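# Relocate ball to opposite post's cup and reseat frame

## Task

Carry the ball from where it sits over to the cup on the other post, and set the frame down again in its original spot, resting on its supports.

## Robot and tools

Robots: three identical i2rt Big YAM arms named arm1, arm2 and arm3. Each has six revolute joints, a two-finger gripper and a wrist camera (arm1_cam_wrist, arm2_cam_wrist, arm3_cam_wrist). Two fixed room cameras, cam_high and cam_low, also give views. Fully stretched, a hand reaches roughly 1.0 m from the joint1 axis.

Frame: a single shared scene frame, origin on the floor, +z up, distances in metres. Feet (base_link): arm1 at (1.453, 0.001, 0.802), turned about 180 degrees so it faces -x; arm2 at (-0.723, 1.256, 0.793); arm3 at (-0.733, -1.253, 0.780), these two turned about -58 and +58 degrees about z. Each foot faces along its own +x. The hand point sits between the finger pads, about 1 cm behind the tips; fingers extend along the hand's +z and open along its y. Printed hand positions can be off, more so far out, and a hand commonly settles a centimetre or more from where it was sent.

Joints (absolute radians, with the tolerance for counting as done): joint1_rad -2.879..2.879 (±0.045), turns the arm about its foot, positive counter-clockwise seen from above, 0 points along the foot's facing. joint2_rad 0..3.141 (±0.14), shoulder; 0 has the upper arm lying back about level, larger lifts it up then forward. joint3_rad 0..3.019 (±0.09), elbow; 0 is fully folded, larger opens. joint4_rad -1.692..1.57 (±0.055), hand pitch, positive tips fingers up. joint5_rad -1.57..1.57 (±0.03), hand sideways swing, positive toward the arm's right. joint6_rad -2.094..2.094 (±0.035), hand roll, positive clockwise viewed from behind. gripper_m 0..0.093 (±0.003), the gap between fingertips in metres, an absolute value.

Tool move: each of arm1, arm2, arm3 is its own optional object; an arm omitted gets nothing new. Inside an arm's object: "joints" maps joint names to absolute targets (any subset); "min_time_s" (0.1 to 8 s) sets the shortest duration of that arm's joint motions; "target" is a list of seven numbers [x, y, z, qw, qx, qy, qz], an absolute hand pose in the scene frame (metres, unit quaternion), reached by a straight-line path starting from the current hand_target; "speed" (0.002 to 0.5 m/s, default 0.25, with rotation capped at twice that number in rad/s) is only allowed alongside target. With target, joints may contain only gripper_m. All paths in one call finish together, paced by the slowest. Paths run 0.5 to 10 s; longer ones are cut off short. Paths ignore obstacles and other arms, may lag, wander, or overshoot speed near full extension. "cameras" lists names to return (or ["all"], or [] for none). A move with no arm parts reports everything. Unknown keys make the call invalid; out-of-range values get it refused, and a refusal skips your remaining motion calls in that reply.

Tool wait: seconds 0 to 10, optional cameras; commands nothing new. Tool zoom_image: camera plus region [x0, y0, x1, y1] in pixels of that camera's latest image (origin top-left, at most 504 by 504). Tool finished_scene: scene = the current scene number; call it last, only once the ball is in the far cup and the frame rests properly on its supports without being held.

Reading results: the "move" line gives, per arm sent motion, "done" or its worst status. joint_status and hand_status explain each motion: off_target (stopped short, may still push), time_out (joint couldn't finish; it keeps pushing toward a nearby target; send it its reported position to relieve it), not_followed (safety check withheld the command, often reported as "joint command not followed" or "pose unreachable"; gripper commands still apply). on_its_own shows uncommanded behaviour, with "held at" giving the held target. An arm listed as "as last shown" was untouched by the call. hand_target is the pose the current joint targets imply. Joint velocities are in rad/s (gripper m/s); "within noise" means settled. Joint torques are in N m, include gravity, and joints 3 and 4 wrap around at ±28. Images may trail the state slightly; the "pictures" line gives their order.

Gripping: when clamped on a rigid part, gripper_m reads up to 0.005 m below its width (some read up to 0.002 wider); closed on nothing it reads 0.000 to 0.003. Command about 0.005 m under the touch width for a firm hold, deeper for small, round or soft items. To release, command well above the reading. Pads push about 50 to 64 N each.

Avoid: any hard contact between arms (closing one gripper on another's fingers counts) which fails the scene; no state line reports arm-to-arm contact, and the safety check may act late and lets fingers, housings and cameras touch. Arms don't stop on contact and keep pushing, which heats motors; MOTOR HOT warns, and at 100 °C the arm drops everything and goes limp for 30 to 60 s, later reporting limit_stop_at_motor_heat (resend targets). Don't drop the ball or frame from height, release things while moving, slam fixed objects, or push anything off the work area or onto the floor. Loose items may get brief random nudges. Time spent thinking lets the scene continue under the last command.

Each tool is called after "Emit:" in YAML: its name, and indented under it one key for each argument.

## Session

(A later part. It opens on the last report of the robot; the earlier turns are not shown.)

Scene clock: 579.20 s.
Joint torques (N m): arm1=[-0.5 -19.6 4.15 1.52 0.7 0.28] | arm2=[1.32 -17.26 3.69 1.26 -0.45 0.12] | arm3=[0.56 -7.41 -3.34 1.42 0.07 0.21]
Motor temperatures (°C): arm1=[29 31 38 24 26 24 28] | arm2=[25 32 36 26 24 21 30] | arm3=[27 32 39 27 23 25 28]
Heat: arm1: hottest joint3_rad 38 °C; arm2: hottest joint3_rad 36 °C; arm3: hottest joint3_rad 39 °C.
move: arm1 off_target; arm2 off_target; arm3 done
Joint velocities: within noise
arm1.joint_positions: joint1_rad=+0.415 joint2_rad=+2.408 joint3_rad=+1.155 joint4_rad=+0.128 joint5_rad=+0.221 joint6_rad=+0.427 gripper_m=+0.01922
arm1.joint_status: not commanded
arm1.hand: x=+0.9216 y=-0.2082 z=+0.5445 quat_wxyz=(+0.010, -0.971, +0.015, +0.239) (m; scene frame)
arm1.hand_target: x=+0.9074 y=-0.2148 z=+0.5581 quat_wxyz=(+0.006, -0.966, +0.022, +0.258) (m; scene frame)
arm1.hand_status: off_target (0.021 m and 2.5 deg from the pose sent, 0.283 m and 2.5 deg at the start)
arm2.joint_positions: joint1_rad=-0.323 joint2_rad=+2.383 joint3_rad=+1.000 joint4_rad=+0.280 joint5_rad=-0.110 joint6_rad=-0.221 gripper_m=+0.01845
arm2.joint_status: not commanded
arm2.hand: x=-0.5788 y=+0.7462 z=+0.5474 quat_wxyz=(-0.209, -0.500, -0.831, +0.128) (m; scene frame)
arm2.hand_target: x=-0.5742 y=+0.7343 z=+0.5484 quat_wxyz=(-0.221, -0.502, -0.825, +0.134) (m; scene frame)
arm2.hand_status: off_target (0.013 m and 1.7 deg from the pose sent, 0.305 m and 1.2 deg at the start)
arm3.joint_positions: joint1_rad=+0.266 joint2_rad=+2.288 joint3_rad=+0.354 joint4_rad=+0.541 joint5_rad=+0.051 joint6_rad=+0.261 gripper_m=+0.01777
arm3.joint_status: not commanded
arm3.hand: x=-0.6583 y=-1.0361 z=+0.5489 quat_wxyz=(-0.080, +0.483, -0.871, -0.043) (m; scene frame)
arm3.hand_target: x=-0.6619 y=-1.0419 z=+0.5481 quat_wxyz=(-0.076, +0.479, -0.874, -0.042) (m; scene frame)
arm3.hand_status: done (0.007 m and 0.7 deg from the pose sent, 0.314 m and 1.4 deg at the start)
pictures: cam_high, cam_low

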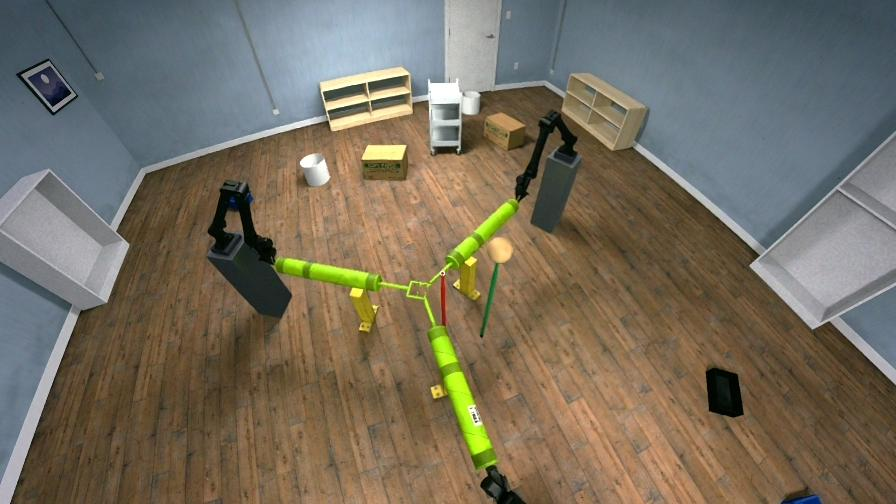

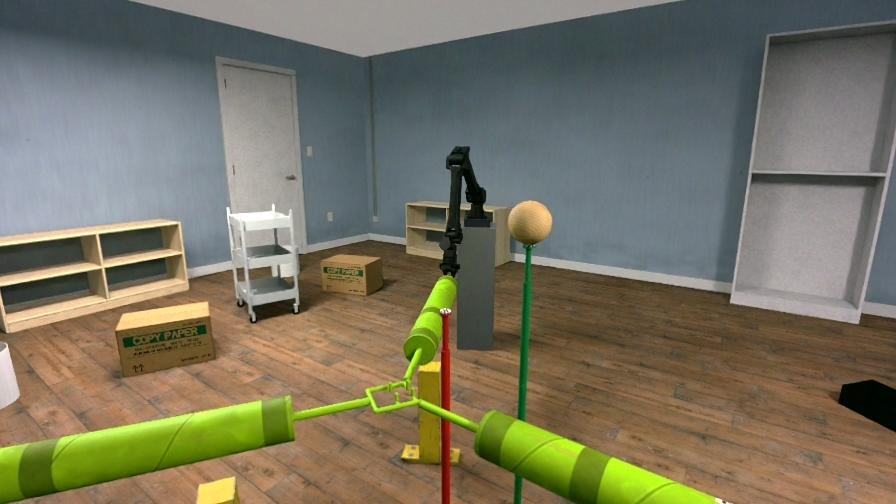

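Emit:
move:
  arm1: {"target":[0.907,-0.213,0.482,-0.0059,0.9657,-0.0219,-0.2587],"speed":0.08}
  arm2: {"target":[-0.571,0.737,0.470,0.2212,0.5018,0.8254,-0.1345],"speed":0.08}
  arm3: {"target":[-0.6615,-1.039,0.469,0.0765,-0.4784,0.8738,0.0419],"speed":0.08}

Emit:
move:
  arm1: {"target":[0.907,-0.213,0.456,-0.0059,0.9657,-0.0219,-0.2587],"speed":0.03}
  arm2: {"target":[-0.571,0.737,0.442,0.2212,0.5018,0.8254,-0.1345],"speed":0.03}
  arm3: {"target":[-0.6615,-1.039,0.443,0.0765,-0.4784,0.8738,0.0419],"speed":0.03}
  cameras: ["all"]

Emit:
zoom_image:
  camera: "cam_high"
  region: [260, 200, 540, 490]

Scene clock: 590.50 s.
Joint torques (N m): arm1=[-0.73 -19.9 3.33 1.73 0.65 0.25] | arm2=[1.44 -17.85 2.7 1.37 -0.32 0.11] | arm3=[0.62 -8.35 -4.64 1.44 0.05 0.21]
Motor temperatures (°C): arm1=[29 32 36 24 27 24 28] | arm2=[25 32 35 26 24 21 31] | arm3=[27 31 37 27 23 25 28]
Heat: arm1: hottest joint3_rad 36 °C; arm2: hottest joint3_rad 35 °C; arm3: hottest joint3_rad 37 °C.
move: arm1 off_target; arm2 off_target; arm3 done
Joint velocities: within noise
arm1.joint_positions: joint1_rad=+0.415 joint2_rad=+2.598 joint3_rad=+1.256 joint4_rad=+0.216 joint5_rad=+0.221 joint6_rad=+0.427 gripper_m=+0.01922
arm1.joint_status: not commanded
arm1.hand: x=+0.9226 y=-0.2075 z=+0.4700 quat_wxyz=(+0.010, -0.971, +0.015, +0.239) (m; scene frame)
arm1.hand_target: x=+0.9072 y=-0.2129 z=+0.4822 quat_wxyz=(+0.006, -0.966, +0.022, +0.259) (m; scene frame)
arm1.hand_status: off_target (0.020 m and 2.5 deg from the pose sent, 0.064 m and 2.5 deg at the start)
arm2.joint_positions: joint1_rad=-0.316 joint2_rad=+2.593 joint3_rad=+1.107 joint4_rad=+0.383 joint5_rad=-0.110 joint6_rad=-0.213 gripper_m=+0.01845
arm2.joint_status: not commanded
arm2.hand: x=-0.5751 y=+0.7475 z=+0.4706 quat_wxyz=(-0.210, -0.500, -0.830, +0.127) (m; scene frame)
arm2.hand_target: x=-0.5710 y=+0.7372 z=+0.4703 quat_wxyz=(-0.221, -0.502, -0.825, +0.134) (m; scene frame)
arm2.hand_status: off_target (0.011 m and 1.7 deg from the pose sent, 0.078 m and 1.7 deg at the start)
arm3.joint_positions: joint1_rad=+0.266 joint2_rad=+2.607 joint3_rad=+0.509 joint4_rad=+0.703 joint5_rad=+0.052 joint6_rad=+0.262 gripper_m=+0.01777
arm3.joint_status: not commanded
arm3.hand: x=-0.6576 y=-1.0338 z=+0.4695 quat_wxyz=(-0.079, +0.482, -0.871, -0.042) (m; scene frame)
arm3.hand_target: x=-0.6614 y=-1.0391 z=+0.4691 quat_wxyz=(-0.076, +0.478, -0.874, -0.042) (m; scene frame)
arm3.hand_status: done (0.007 m and 0.6 deg from the pose sent, 0.080 m and 0.7 deg at the start)
pictures: none

Scene clock: 591.93 s.
Joint torques (N m): arm1=[-0.73 -19.08 3.77 1.91 0.65 0.26] | arm2=[1.32 -16.97 3.12 1.42 -0.34 0.1] | arm3=[0.62 -7.47 -4.03 1.44 0.04 0.21]
Motor temperatures (°C): arm1=[29 33 36 24 27 24 28] | arm2=[25 33 35 26 24 21 31] | arm3=[27 31 37 27 23 25 28]
Heat: arm1: hottest joint3_rad 36 °C; arm2: hottest joint3_rad 35 °C; arm3: hottest joint3_rad 37 °C.
move: arm1 off_target; arm2 off_target; arm3 done
Joint velocities: within noise
arm1.joint_positions: joint1_rad=+0.415 joint2_rad=+2.651 joint3_rad=+1.292 joint4_rad=+0.234 joint5_rad=+0.221 joint6_rad=+0.427 gripper_m=+0.01922
arm1.joint_status: not commanded
arm1.hand: x=+0.9222 y=-0.2076 z=+0.4493 quat_wxyz=(+0.009, -0.971, +0.015, +0.239) (m; scene frame)
arm1.hand_target: x=+0.9073 y=-0.2129 z=+0.4563 quat_wxyz=(+0.006, -0.966, +0.022, +0.259) (m; scene frame)
arm1.hand_status: off_target (0.017 m and 2.4 deg from the pose sent, 0.022 m and 2.5 deg at the start)
arm2.joint_positions: joint1_rad=-0.316 joint2_rad=+2.655 joint3_rad=+1.148 joint4_rad=+0.407 joint5_rad=-0.109 joint6_rad=-0.213 gripper_m=+0.01845
arm2.joint_status: not commanded
arm2.hand: x=-0.5750 y=+0.7469 z=+0.4476 quat_wxyz=(-0.210, -0.500, -0.830, +0.128) (m; scene frame)
arm2.hand_target: x=-0.5710 y=+0.7374 z=+0.4424 quat_wxyz=(-0.221, -0.502, -0.825, +0.134) (m; scene frame)
arm2.hand_status: off_target (0.012 m and 1.6 deg from the pose sent, 0.031 m and 1.7 deg at the start)
arm3.joint_positions: joint1_rad=+0.266 joint2_rad=+2.681 joint3_rad=+0.555 joint4_rad=+0.733 joint5_rad=+0.052 joint6_rad=+0.262 gripper_m=+0.01777
arm3.joint_status: not commanded
arm3.hand: x=-0.6575 y=-1.0334 z=+0.4481 quat_wxyz=(-0.080, +0.482, -0.871, -0.042) (m; scene frame)
arm3.hand_target: x=-0.6614 y=-1.0391 z=+0.4433 quat_wxyz=(-0.076, +0.478, -0.874, -0.042) (m; scene frame)
arm3.hand_status: done (0.009 m and 0.7 deg from the pose sent, 0.027 m and 0.6 deg at the start)
pictures: arm1_cam_wrist, arm2_cam_wrist, arm3_cam_wrist, cam_high, cam_low
camera_calibration:
arm1_cam_wrist: T_world_to_cam=[[0.0375786, 0.998746, 0.0330706, 0.155901], [0.987953, -0.0421035, 0.148919, -0.985565], [0.150125, 0.027076, -0.988296, 0.437719], [0, 0, 0, 1]] pos_world=[0.902121, -0.209053, 0.57421]
arm2_cam_wrist: T_world_to_cam=[[-0.886696, -0.46233, 0.00457403, -0.16813], [-0.458632, 0.88077, 0.117902, -0.967752], [-0.0585385, 0.102446, -0.993015, 0.459826], [0, 0, 0, 1]] pos_world=[-0.566005, 0.727528, 0.571483]
arm3_cam_wrist: T_world_to_cam=[[0.851057, -0.525073, 0.000673281, 0.0164251], [-0.472271, -0.764912, 0.43803, -1.2952], [-0.229483, -0.373106, -0.89896, -0.0057903], [0, 0, 0, 1]] pos_world=[-0.626994, -0.984251, 0.562121]

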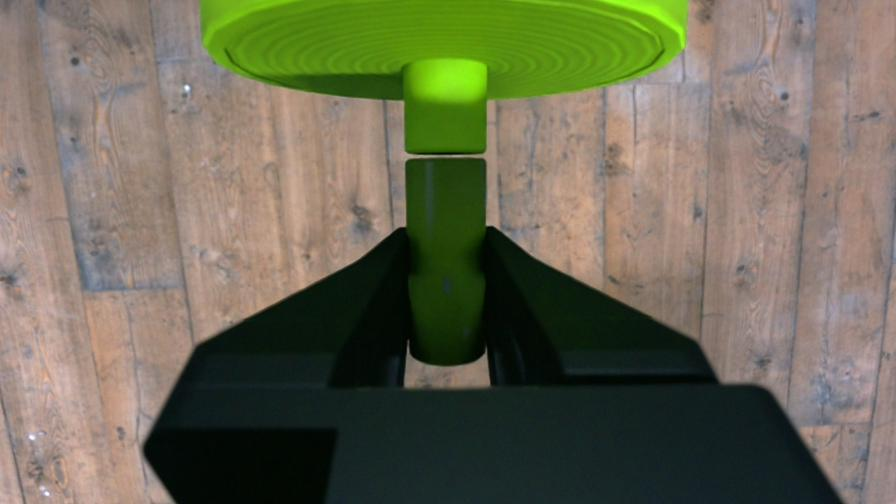

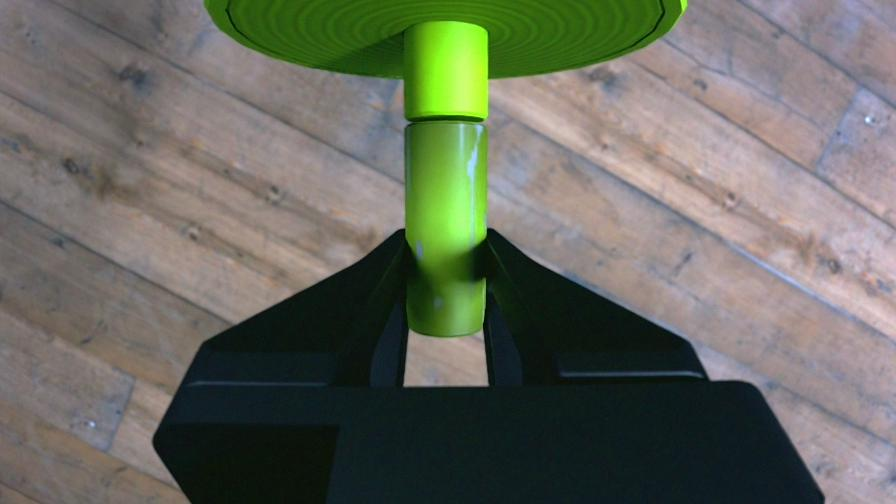

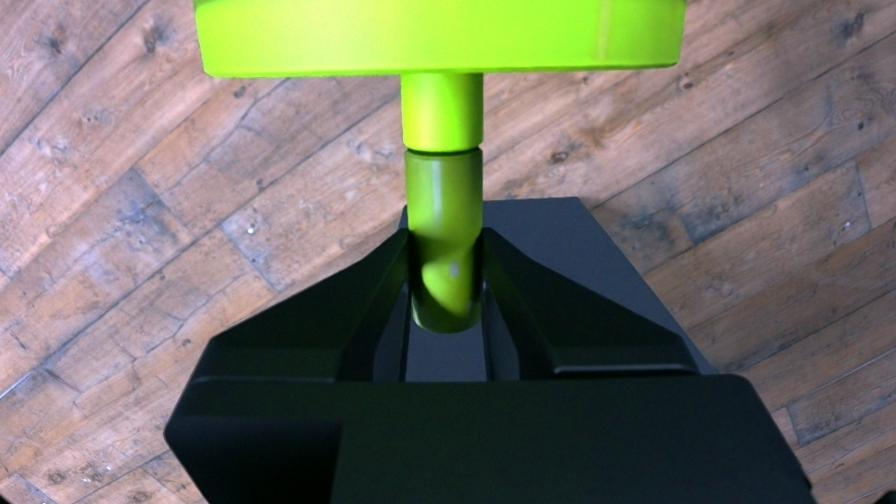

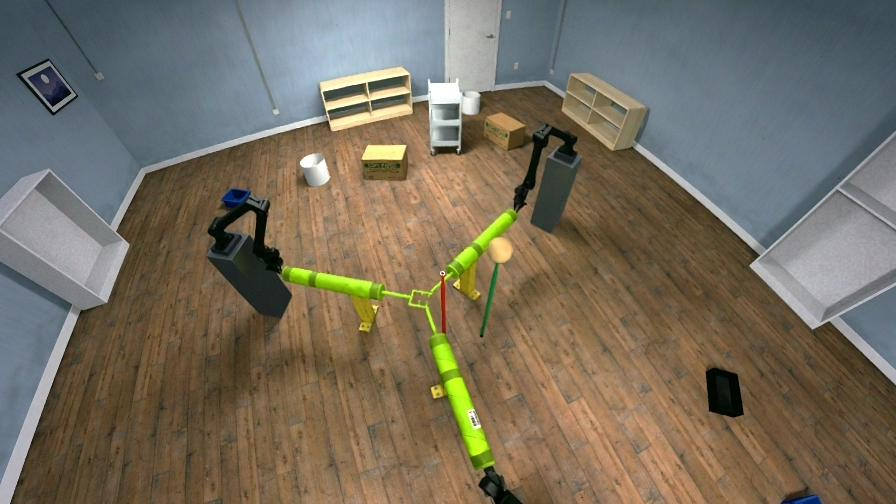

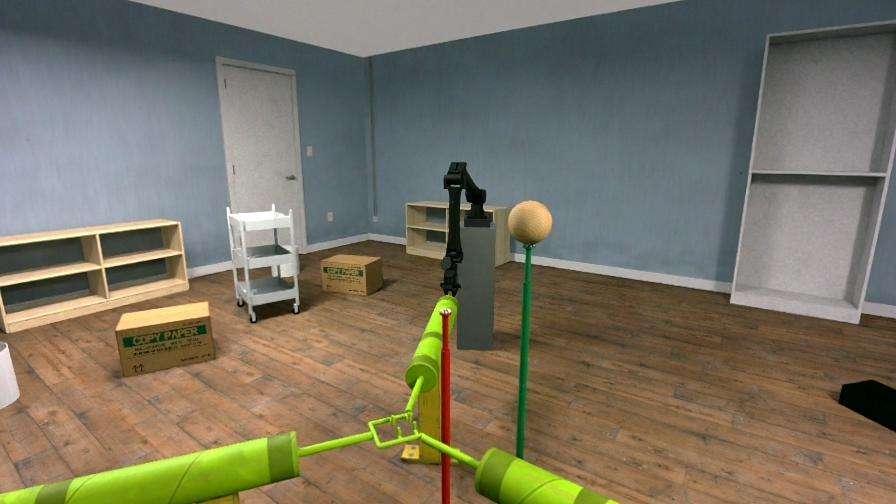

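Scaled by 1.738 from the camera's 896x504 image, which has a finer 1280x720 frame.

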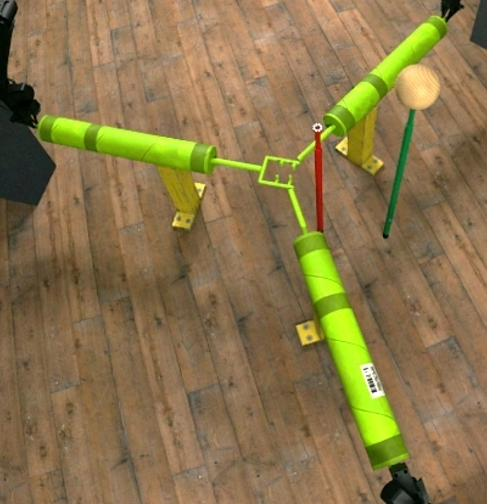

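Emit:
move:
  arm1: {"target":[0.907,-0.213,0.446,-0.0059,0.9657,-0.0219,-0.2587],"speed":0.03}
  arm2: {"target":[-0.571,0.737,0.436,0.2212,0.5018,0.8254,-0.1345],"speed":0.03}
  arm3: {"target":[-0.6615,-1.039,0.439,0.0765,-0.4784,0.8738,0.0419],"speed":0.03}

Emit:
move:
  arm1: {"joints":{"gripper_m":0.05}}
  arm2: {"joints":{"gripper_m":0.05}}
  arm3: {"joints":{"gripper_m":0.05}}
  cameras: ["all"]

Scene clock: 599.07 s.
Joint torques (N m): arm1=[-0.73 -17.61 4.81 2.04 0.57 0.26] | arm2=[1.38 -15.97 3.78 1.5 -0.33 0.1] | arm3=[0.62 -6.65 -3.22 1.32 0.03 0.21]
Motor temperatures (°C): arm1=[29 33 35 24 27 24 28] | arm2=[25 33 34 26 24 21 31] | arm3=[27 31 36 27 23 25 28]
Heat: arm1: hottest joint3_rad 35 °C; arm2: hottest joint3_rad 34 °C; arm3: hottest joint3_rad 36 °C.
move: arm1 off_target; arm2 off_target; arm3 off_target
Joint velocities: within noise
arm1.joint_positions: joint1_rad=+0.415 joint2_rad=+2.658 joint3_rad=+1.296 joint4_rad=+0.238 joint5_rad=+0.224 joint6_rad=+0.427 gripper_m=+0.01922
arm1.joint_status: not commanded
arm1.hand: x=+0.9222 y=-0.2072 z=+0.4469 quat_wxyz=(+0.010, -0.971, +0.016, +0.240) (m; scene frame)
arm1.hand_target: x=+0.9076 y=-0.2127 z=+0.4465 quat_wxyz=(+0.006, -0.966, +0.022, +0.258) (m; scene frame)
arm1.hand_status: off_target (0.016 m and 2.3 deg from the pose sent, 0.017 m and 2.5 deg at the start)
arm2.joint_positions: joint1_rad=-0.316 joint2_rad=+2.657 joint3_rad=+1.148 joint4_rad=+0.410 joint5_rad=-0.109 joint6_rad=-0.213 gripper_m=+0.01845
arm2.joint_status: not commanded
arm2.hand: x=-0.5749 y=+0.7468 z=+0.4473 quat_wxyz=(-0.211, -0.500, -0.830, +0.129) (m; scene frame)
arm2.hand_target: x=-0.5711 y=+0.7377 z=+0.4367 quat_wxyz=(-0.221, -0.502, -0.825, +0.134) (m; scene frame)
arm2.hand_status: off_target (0.015 m and 1.5 deg from the pose sent, 0.016 m and 1.5 deg at the start)
arm3.joint_positions: joint1_rad=+0.266 joint2_rad=+2.682 joint3_rad=+0.553 joint4_rad=+0.741 joint5_rad=+0.053 joint6_rad=+0.262 gripper_m=+0.01777
arm3.joint_status: not commanded
arm3.hand: x=-0.6574 y=-1.0331 z=+0.4485 quat_wxyz=(-0.082, +0.482, -0.871, -0.044) (m; scene frame)
arm3.hand_target: x=-0.6614 y=-1.0391 z=+0.4395 quat_wxyz=(-0.076, +0.478, -0.874, -0.042) (m; scene frame)
arm3.hand_status: off_target (0.012 m and 0.8 deg from the pose sent, 0.011 m and 0.7 deg at the start)
pictures: none

Scene clock: 599.73 s.
Joint torques (N m): arm1=[-0.73 -18.61 3.85 1.83 0.31 0.26] | arm2=[1.38 -16.79 2.24 1.22 -0.31 0.1] | arm3=[0.56 -8.18 -4.25 1.29 0.06 0.11]
Motor temperatures (°C): arm1=[29 33 35 24 27 24 28] | arm2=[25 33 34 26 24 21 30] | arm3=[27 31 35 27 23 25 28]
Heat: arm1: hottest joint3_rad 35 °C; arm2: hottest joint3_rad 34 °C; arm3: hottest joint3_rad 35 °C.
move: arm1 done; arm2 done; arm3 done
Joint velocities: within noise
arm1.joint_positions: joint1_rad=+0.415 joint2_rad=+2.671 joint3_rad=+1.309 joint4_rad=+0.244 joint5_rad=+0.231 joint6_rad=+0.427 gripper_m=+0.04984
arm1.joint_status: all done
arm1.hand: x=+0.9196 y=-0.2071 z=+0.4427 quat_wxyz=(+0.012, -0.970, +0.017, +0.244) (m; scene frame)
arm1.hand_target: x=+0.9076 y=-0.2128 z=+0.4465 quat_wxyz=(+0.006, -0.966, +0.022, +0.258) (m; scene frame)
arm1.hand_status: not commanded
arm2.joint_positions: joint1_rad=-0.316 joint2_rad=+2.663 joint3_rad=+1.173 joint4_rad=+0.418 joint5_rad=-0.110 joint6_rad=-0.213 gripper_m=+0.04986
arm2.joint_status: all done
arm2.hand: x=-0.5715 y=+0.7340 z=+0.4485 quat_wxyz=(-0.220, -0.498, -0.828, +0.137) (m; scene frame)
arm2.hand_target: x=-0.5711 y=+0.7377 z=+0.4367 quat_wxyz=(-0.221, -0.502, -0.825, +0.134) (m; scene frame)
arm2.hand_status: not commanded
arm3.joint_positions: joint1_rad=+0.266 joint2_rad=+2.703 joint3_rad=+0.565 joint4_rad=+0.741 joint5_rad=+0.052 joint6_rad=+0.270 gripper_m=+0.04988
arm3.joint_status: all done
arm3.hand: x=-0.6584 y=-1.0359 z=+0.4423 quat_wxyz=(-0.078, +0.479, -0.873, -0.041) (m; scene frame)
arm3.hand_target: x=-0.6615 y=-1.0392 z=+0.4394 quat_wxyz=(-0.076, +0.478, -0.874, -0.042) (m; scene frame)
arm3.hand_status: not commanded
pictures: arm1_cam_wrist, arm2_cam_wrist, arm3_cam_wrist, cam_high, cam_low
camera_calibration:
arm1_cam_wrist: T_world_to_cam=[[0.0417962, 0.998427, 0.0373745, 0.149871], [0.989141, -0.0466249, 0.139381, -0.979735], [0.140904, 0.031143, -0.989533, 0.441459], [0, 0, 0, 1]] pos_world=[0.900629, -0.209063, 0.567793]
arm2_cam_wrist: T_world_to_cam=[[-0.886512, -0.462596, 0.010122, -0.173197], [-0.459917, 0.883355, 0.0903387, -0.945189], [-0.0507316, 0.075431, -0.99586, 0.487817], [0, 0, 0, 1]] pos_world=[-0.563502, 0.71802, 0.572938]
arm3_cam_wrist: T_world_to_cam=[[0.847116, -0.531407, 0.0000494461, 0.00700981], [-0.476762, -0.759965, 0.441758, -1.29438], [-0.234716, -0.374244, -0.897134, -0.0175968], [0, 0, 0, 1]] pos_world=[-0.627182, -0.986547, 0.556017]

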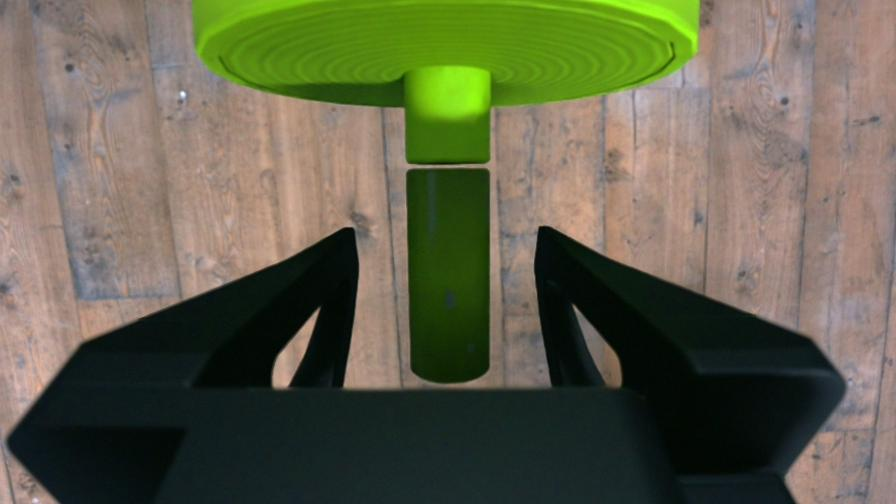

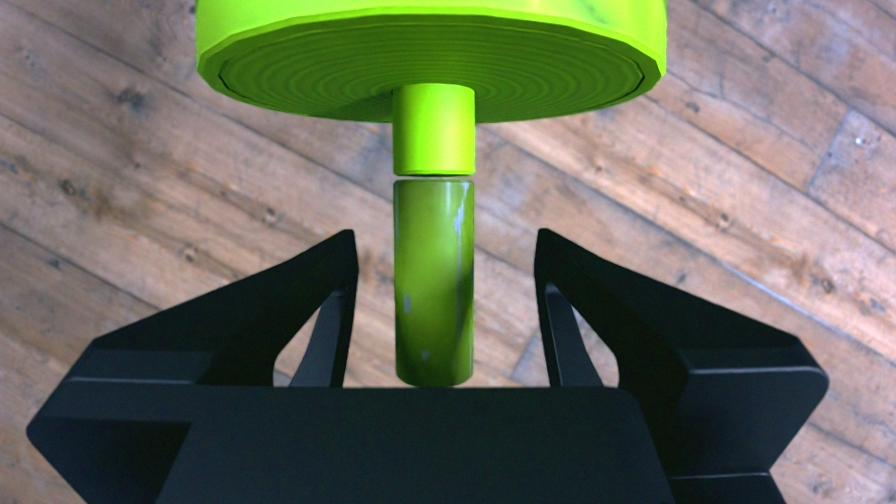

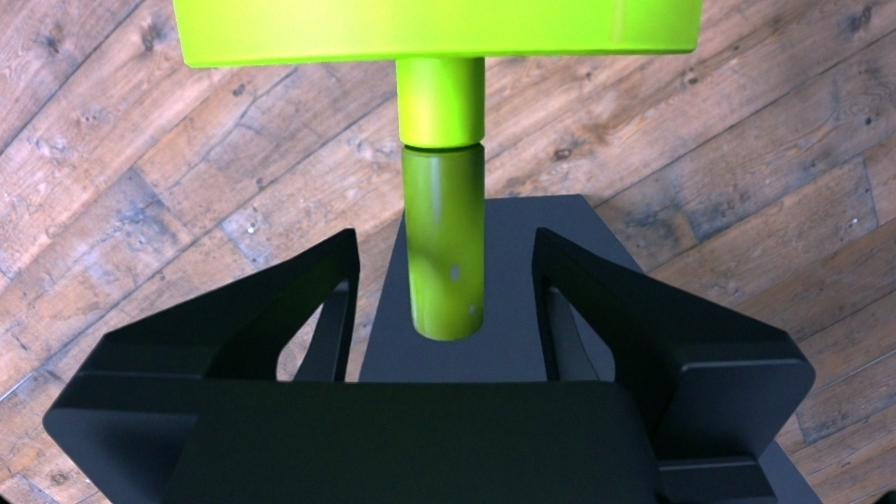

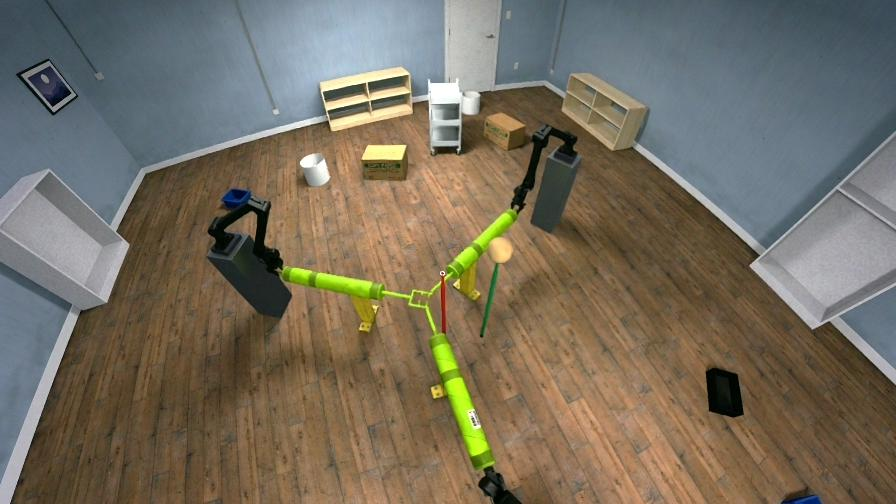

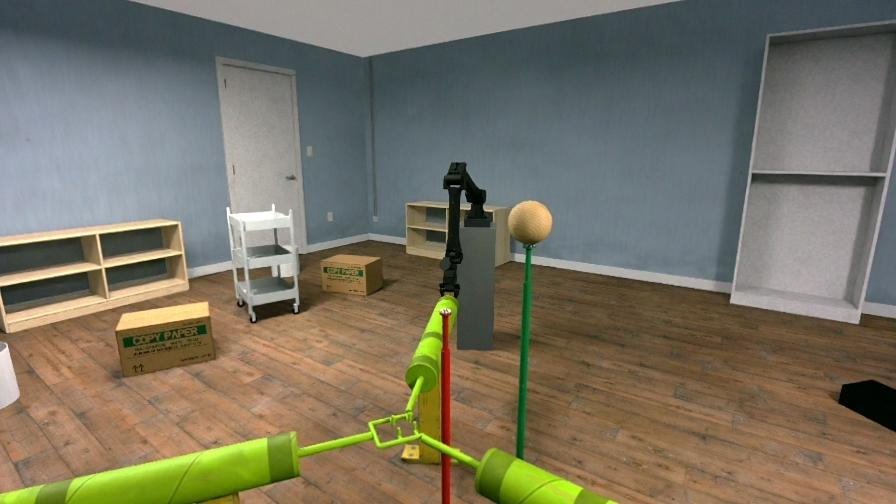

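Emit:
move:
  arm1: {"target":[0.915,-0.213,0.62,-0.0059,0.9657,-0.0219,-0.2587],"speed":0.15}
  arm2: {"target":[-0.574,0.743,0.62,0.2212,0.5018,0.8254,-0.1345],"speed":0.15}
  arm3: {"target":[-0.6625,-1.041,0.62,0.0765,-0.4784,0.8738,0.0419],"speed":0.15}
  cameras: ["cam_high","cam_low"]

Scene clock: 606.00 s.
Joint torques (N m): arm1=[-0.21 -19.37 3.78 0.96 0.3 0.31] | arm2=[1.08 -18.55 2.39 0.4 -0.3 0.08] | arm3=[0.73 -8.12 -0.25 0.36 0.09 0.13]
Motor temperatures (°C): arm1=[29 33 34 24 26 24 27] | arm2=[25 34 33 26 24 21 30] | arm3=[27 31 35 27 23 25 27]
Heat: arm1: hottest joint3_rad 34 °C; arm2: hottest joint2_rad 34 °C; arm3: hottest joint3_rad 35 °C.
move: arm1 done; arm2 done; arm3 done
Joint velocities: within noise
arm1.joint_positions: joint1_rad=+0.415 joint2_rad=+2.245 joint3_rad=+1.090 joint4_rad=+0.059 joint5_rad=+0.234 joint6_rad=+0.427 gripper_m=+0.04990
arm1.joint_status: not commanded
arm1.hand: x=+0.9164 y=-0.2087 z=+0.6117 quat_wxyz=(+0.009, -0.967, +0.018, +0.254) (m; scene frame)
arm1.hand_target: x=+0.9149 y=-0.2130 z=+0.6200 quat_wxyz=(+0.006, -0.966, +0.022, +0.259) (m; scene frame)
arm1.hand_status: done (0.009 m and 0.8 deg from the pose sent, 0.177 m and 2.0 deg at the start)
arm2.joint_positions: joint1_rad=-0.316 joint2_rad=+2.204 joint3_rad=+0.940 joint4_rad=+0.196 joint5_rad=-0.111 joint6_rad=-0.213 gripper_m=+0.04992
arm2.joint_status: not commanded
arm2.hand: x=-0.5731 y=+0.7395 z=+0.6165 quat_wxyz=(-0.222, -0.497, -0.827, +0.138) (m; scene frame)
arm2.hand_target: x=-0.5739 y=+0.7429 z=+0.6200 quat_wxyz=(-0.221, -0.502, -0.825, +0.135) (m; scene frame)
arm2.hand_status: done (0.005 m and 0.7 deg from the pose sent, 0.172 m and 0.7 deg at the start)
arm3.joint_positions: joint1_rad=+0.269 joint2_rad=+1.922 joint3_rad=+0.261 joint4_rad=+0.254 joint5_rad=+0.052 joint6_rad=+0.274 gripper_m=+0.04995
arm3.joint_status: not commanded
arm3.hand: x=-0.6609 y=-1.0434 z=+0.6166 quat_wxyz=(-0.075, +0.479, -0.874, -0.039) (m; scene frame)
arm3.hand_target: x=-0.6625 y=-1.0410 z=+0.6199 quat_wxyz=(-0.077, +0.479, -0.874, -0.042) (m; scene frame)
arm3.hand_status: done (0.004 m and 0.4 deg from the pose sent, 0.178 m and 0.2 deg at the start)
pictures: cam_high, cam_low

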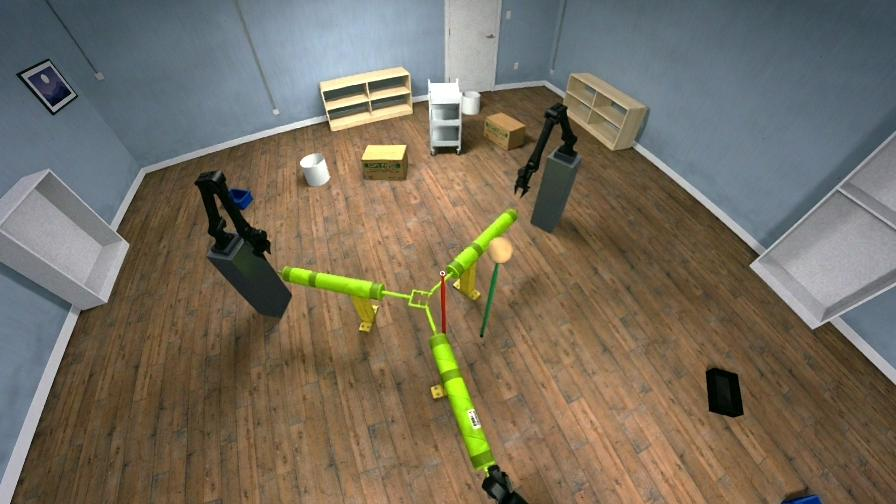

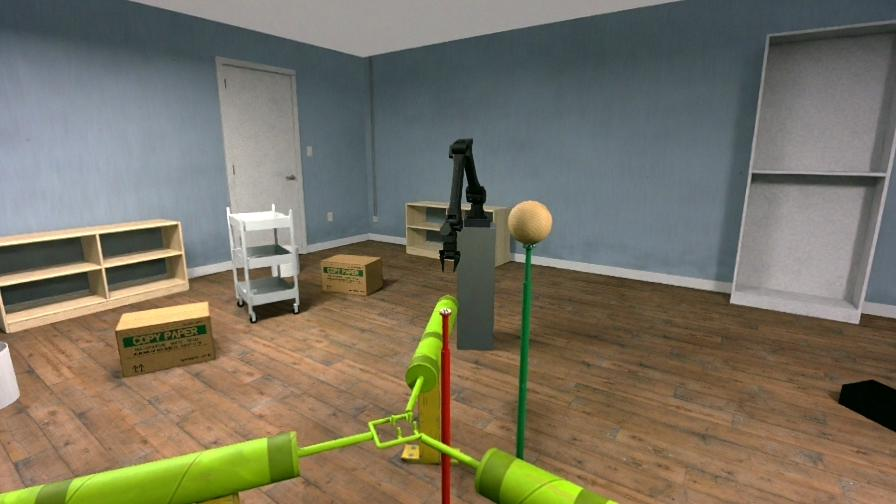

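Emit:
finished_scene:
  scene: 1

The scene is finished: the task was done.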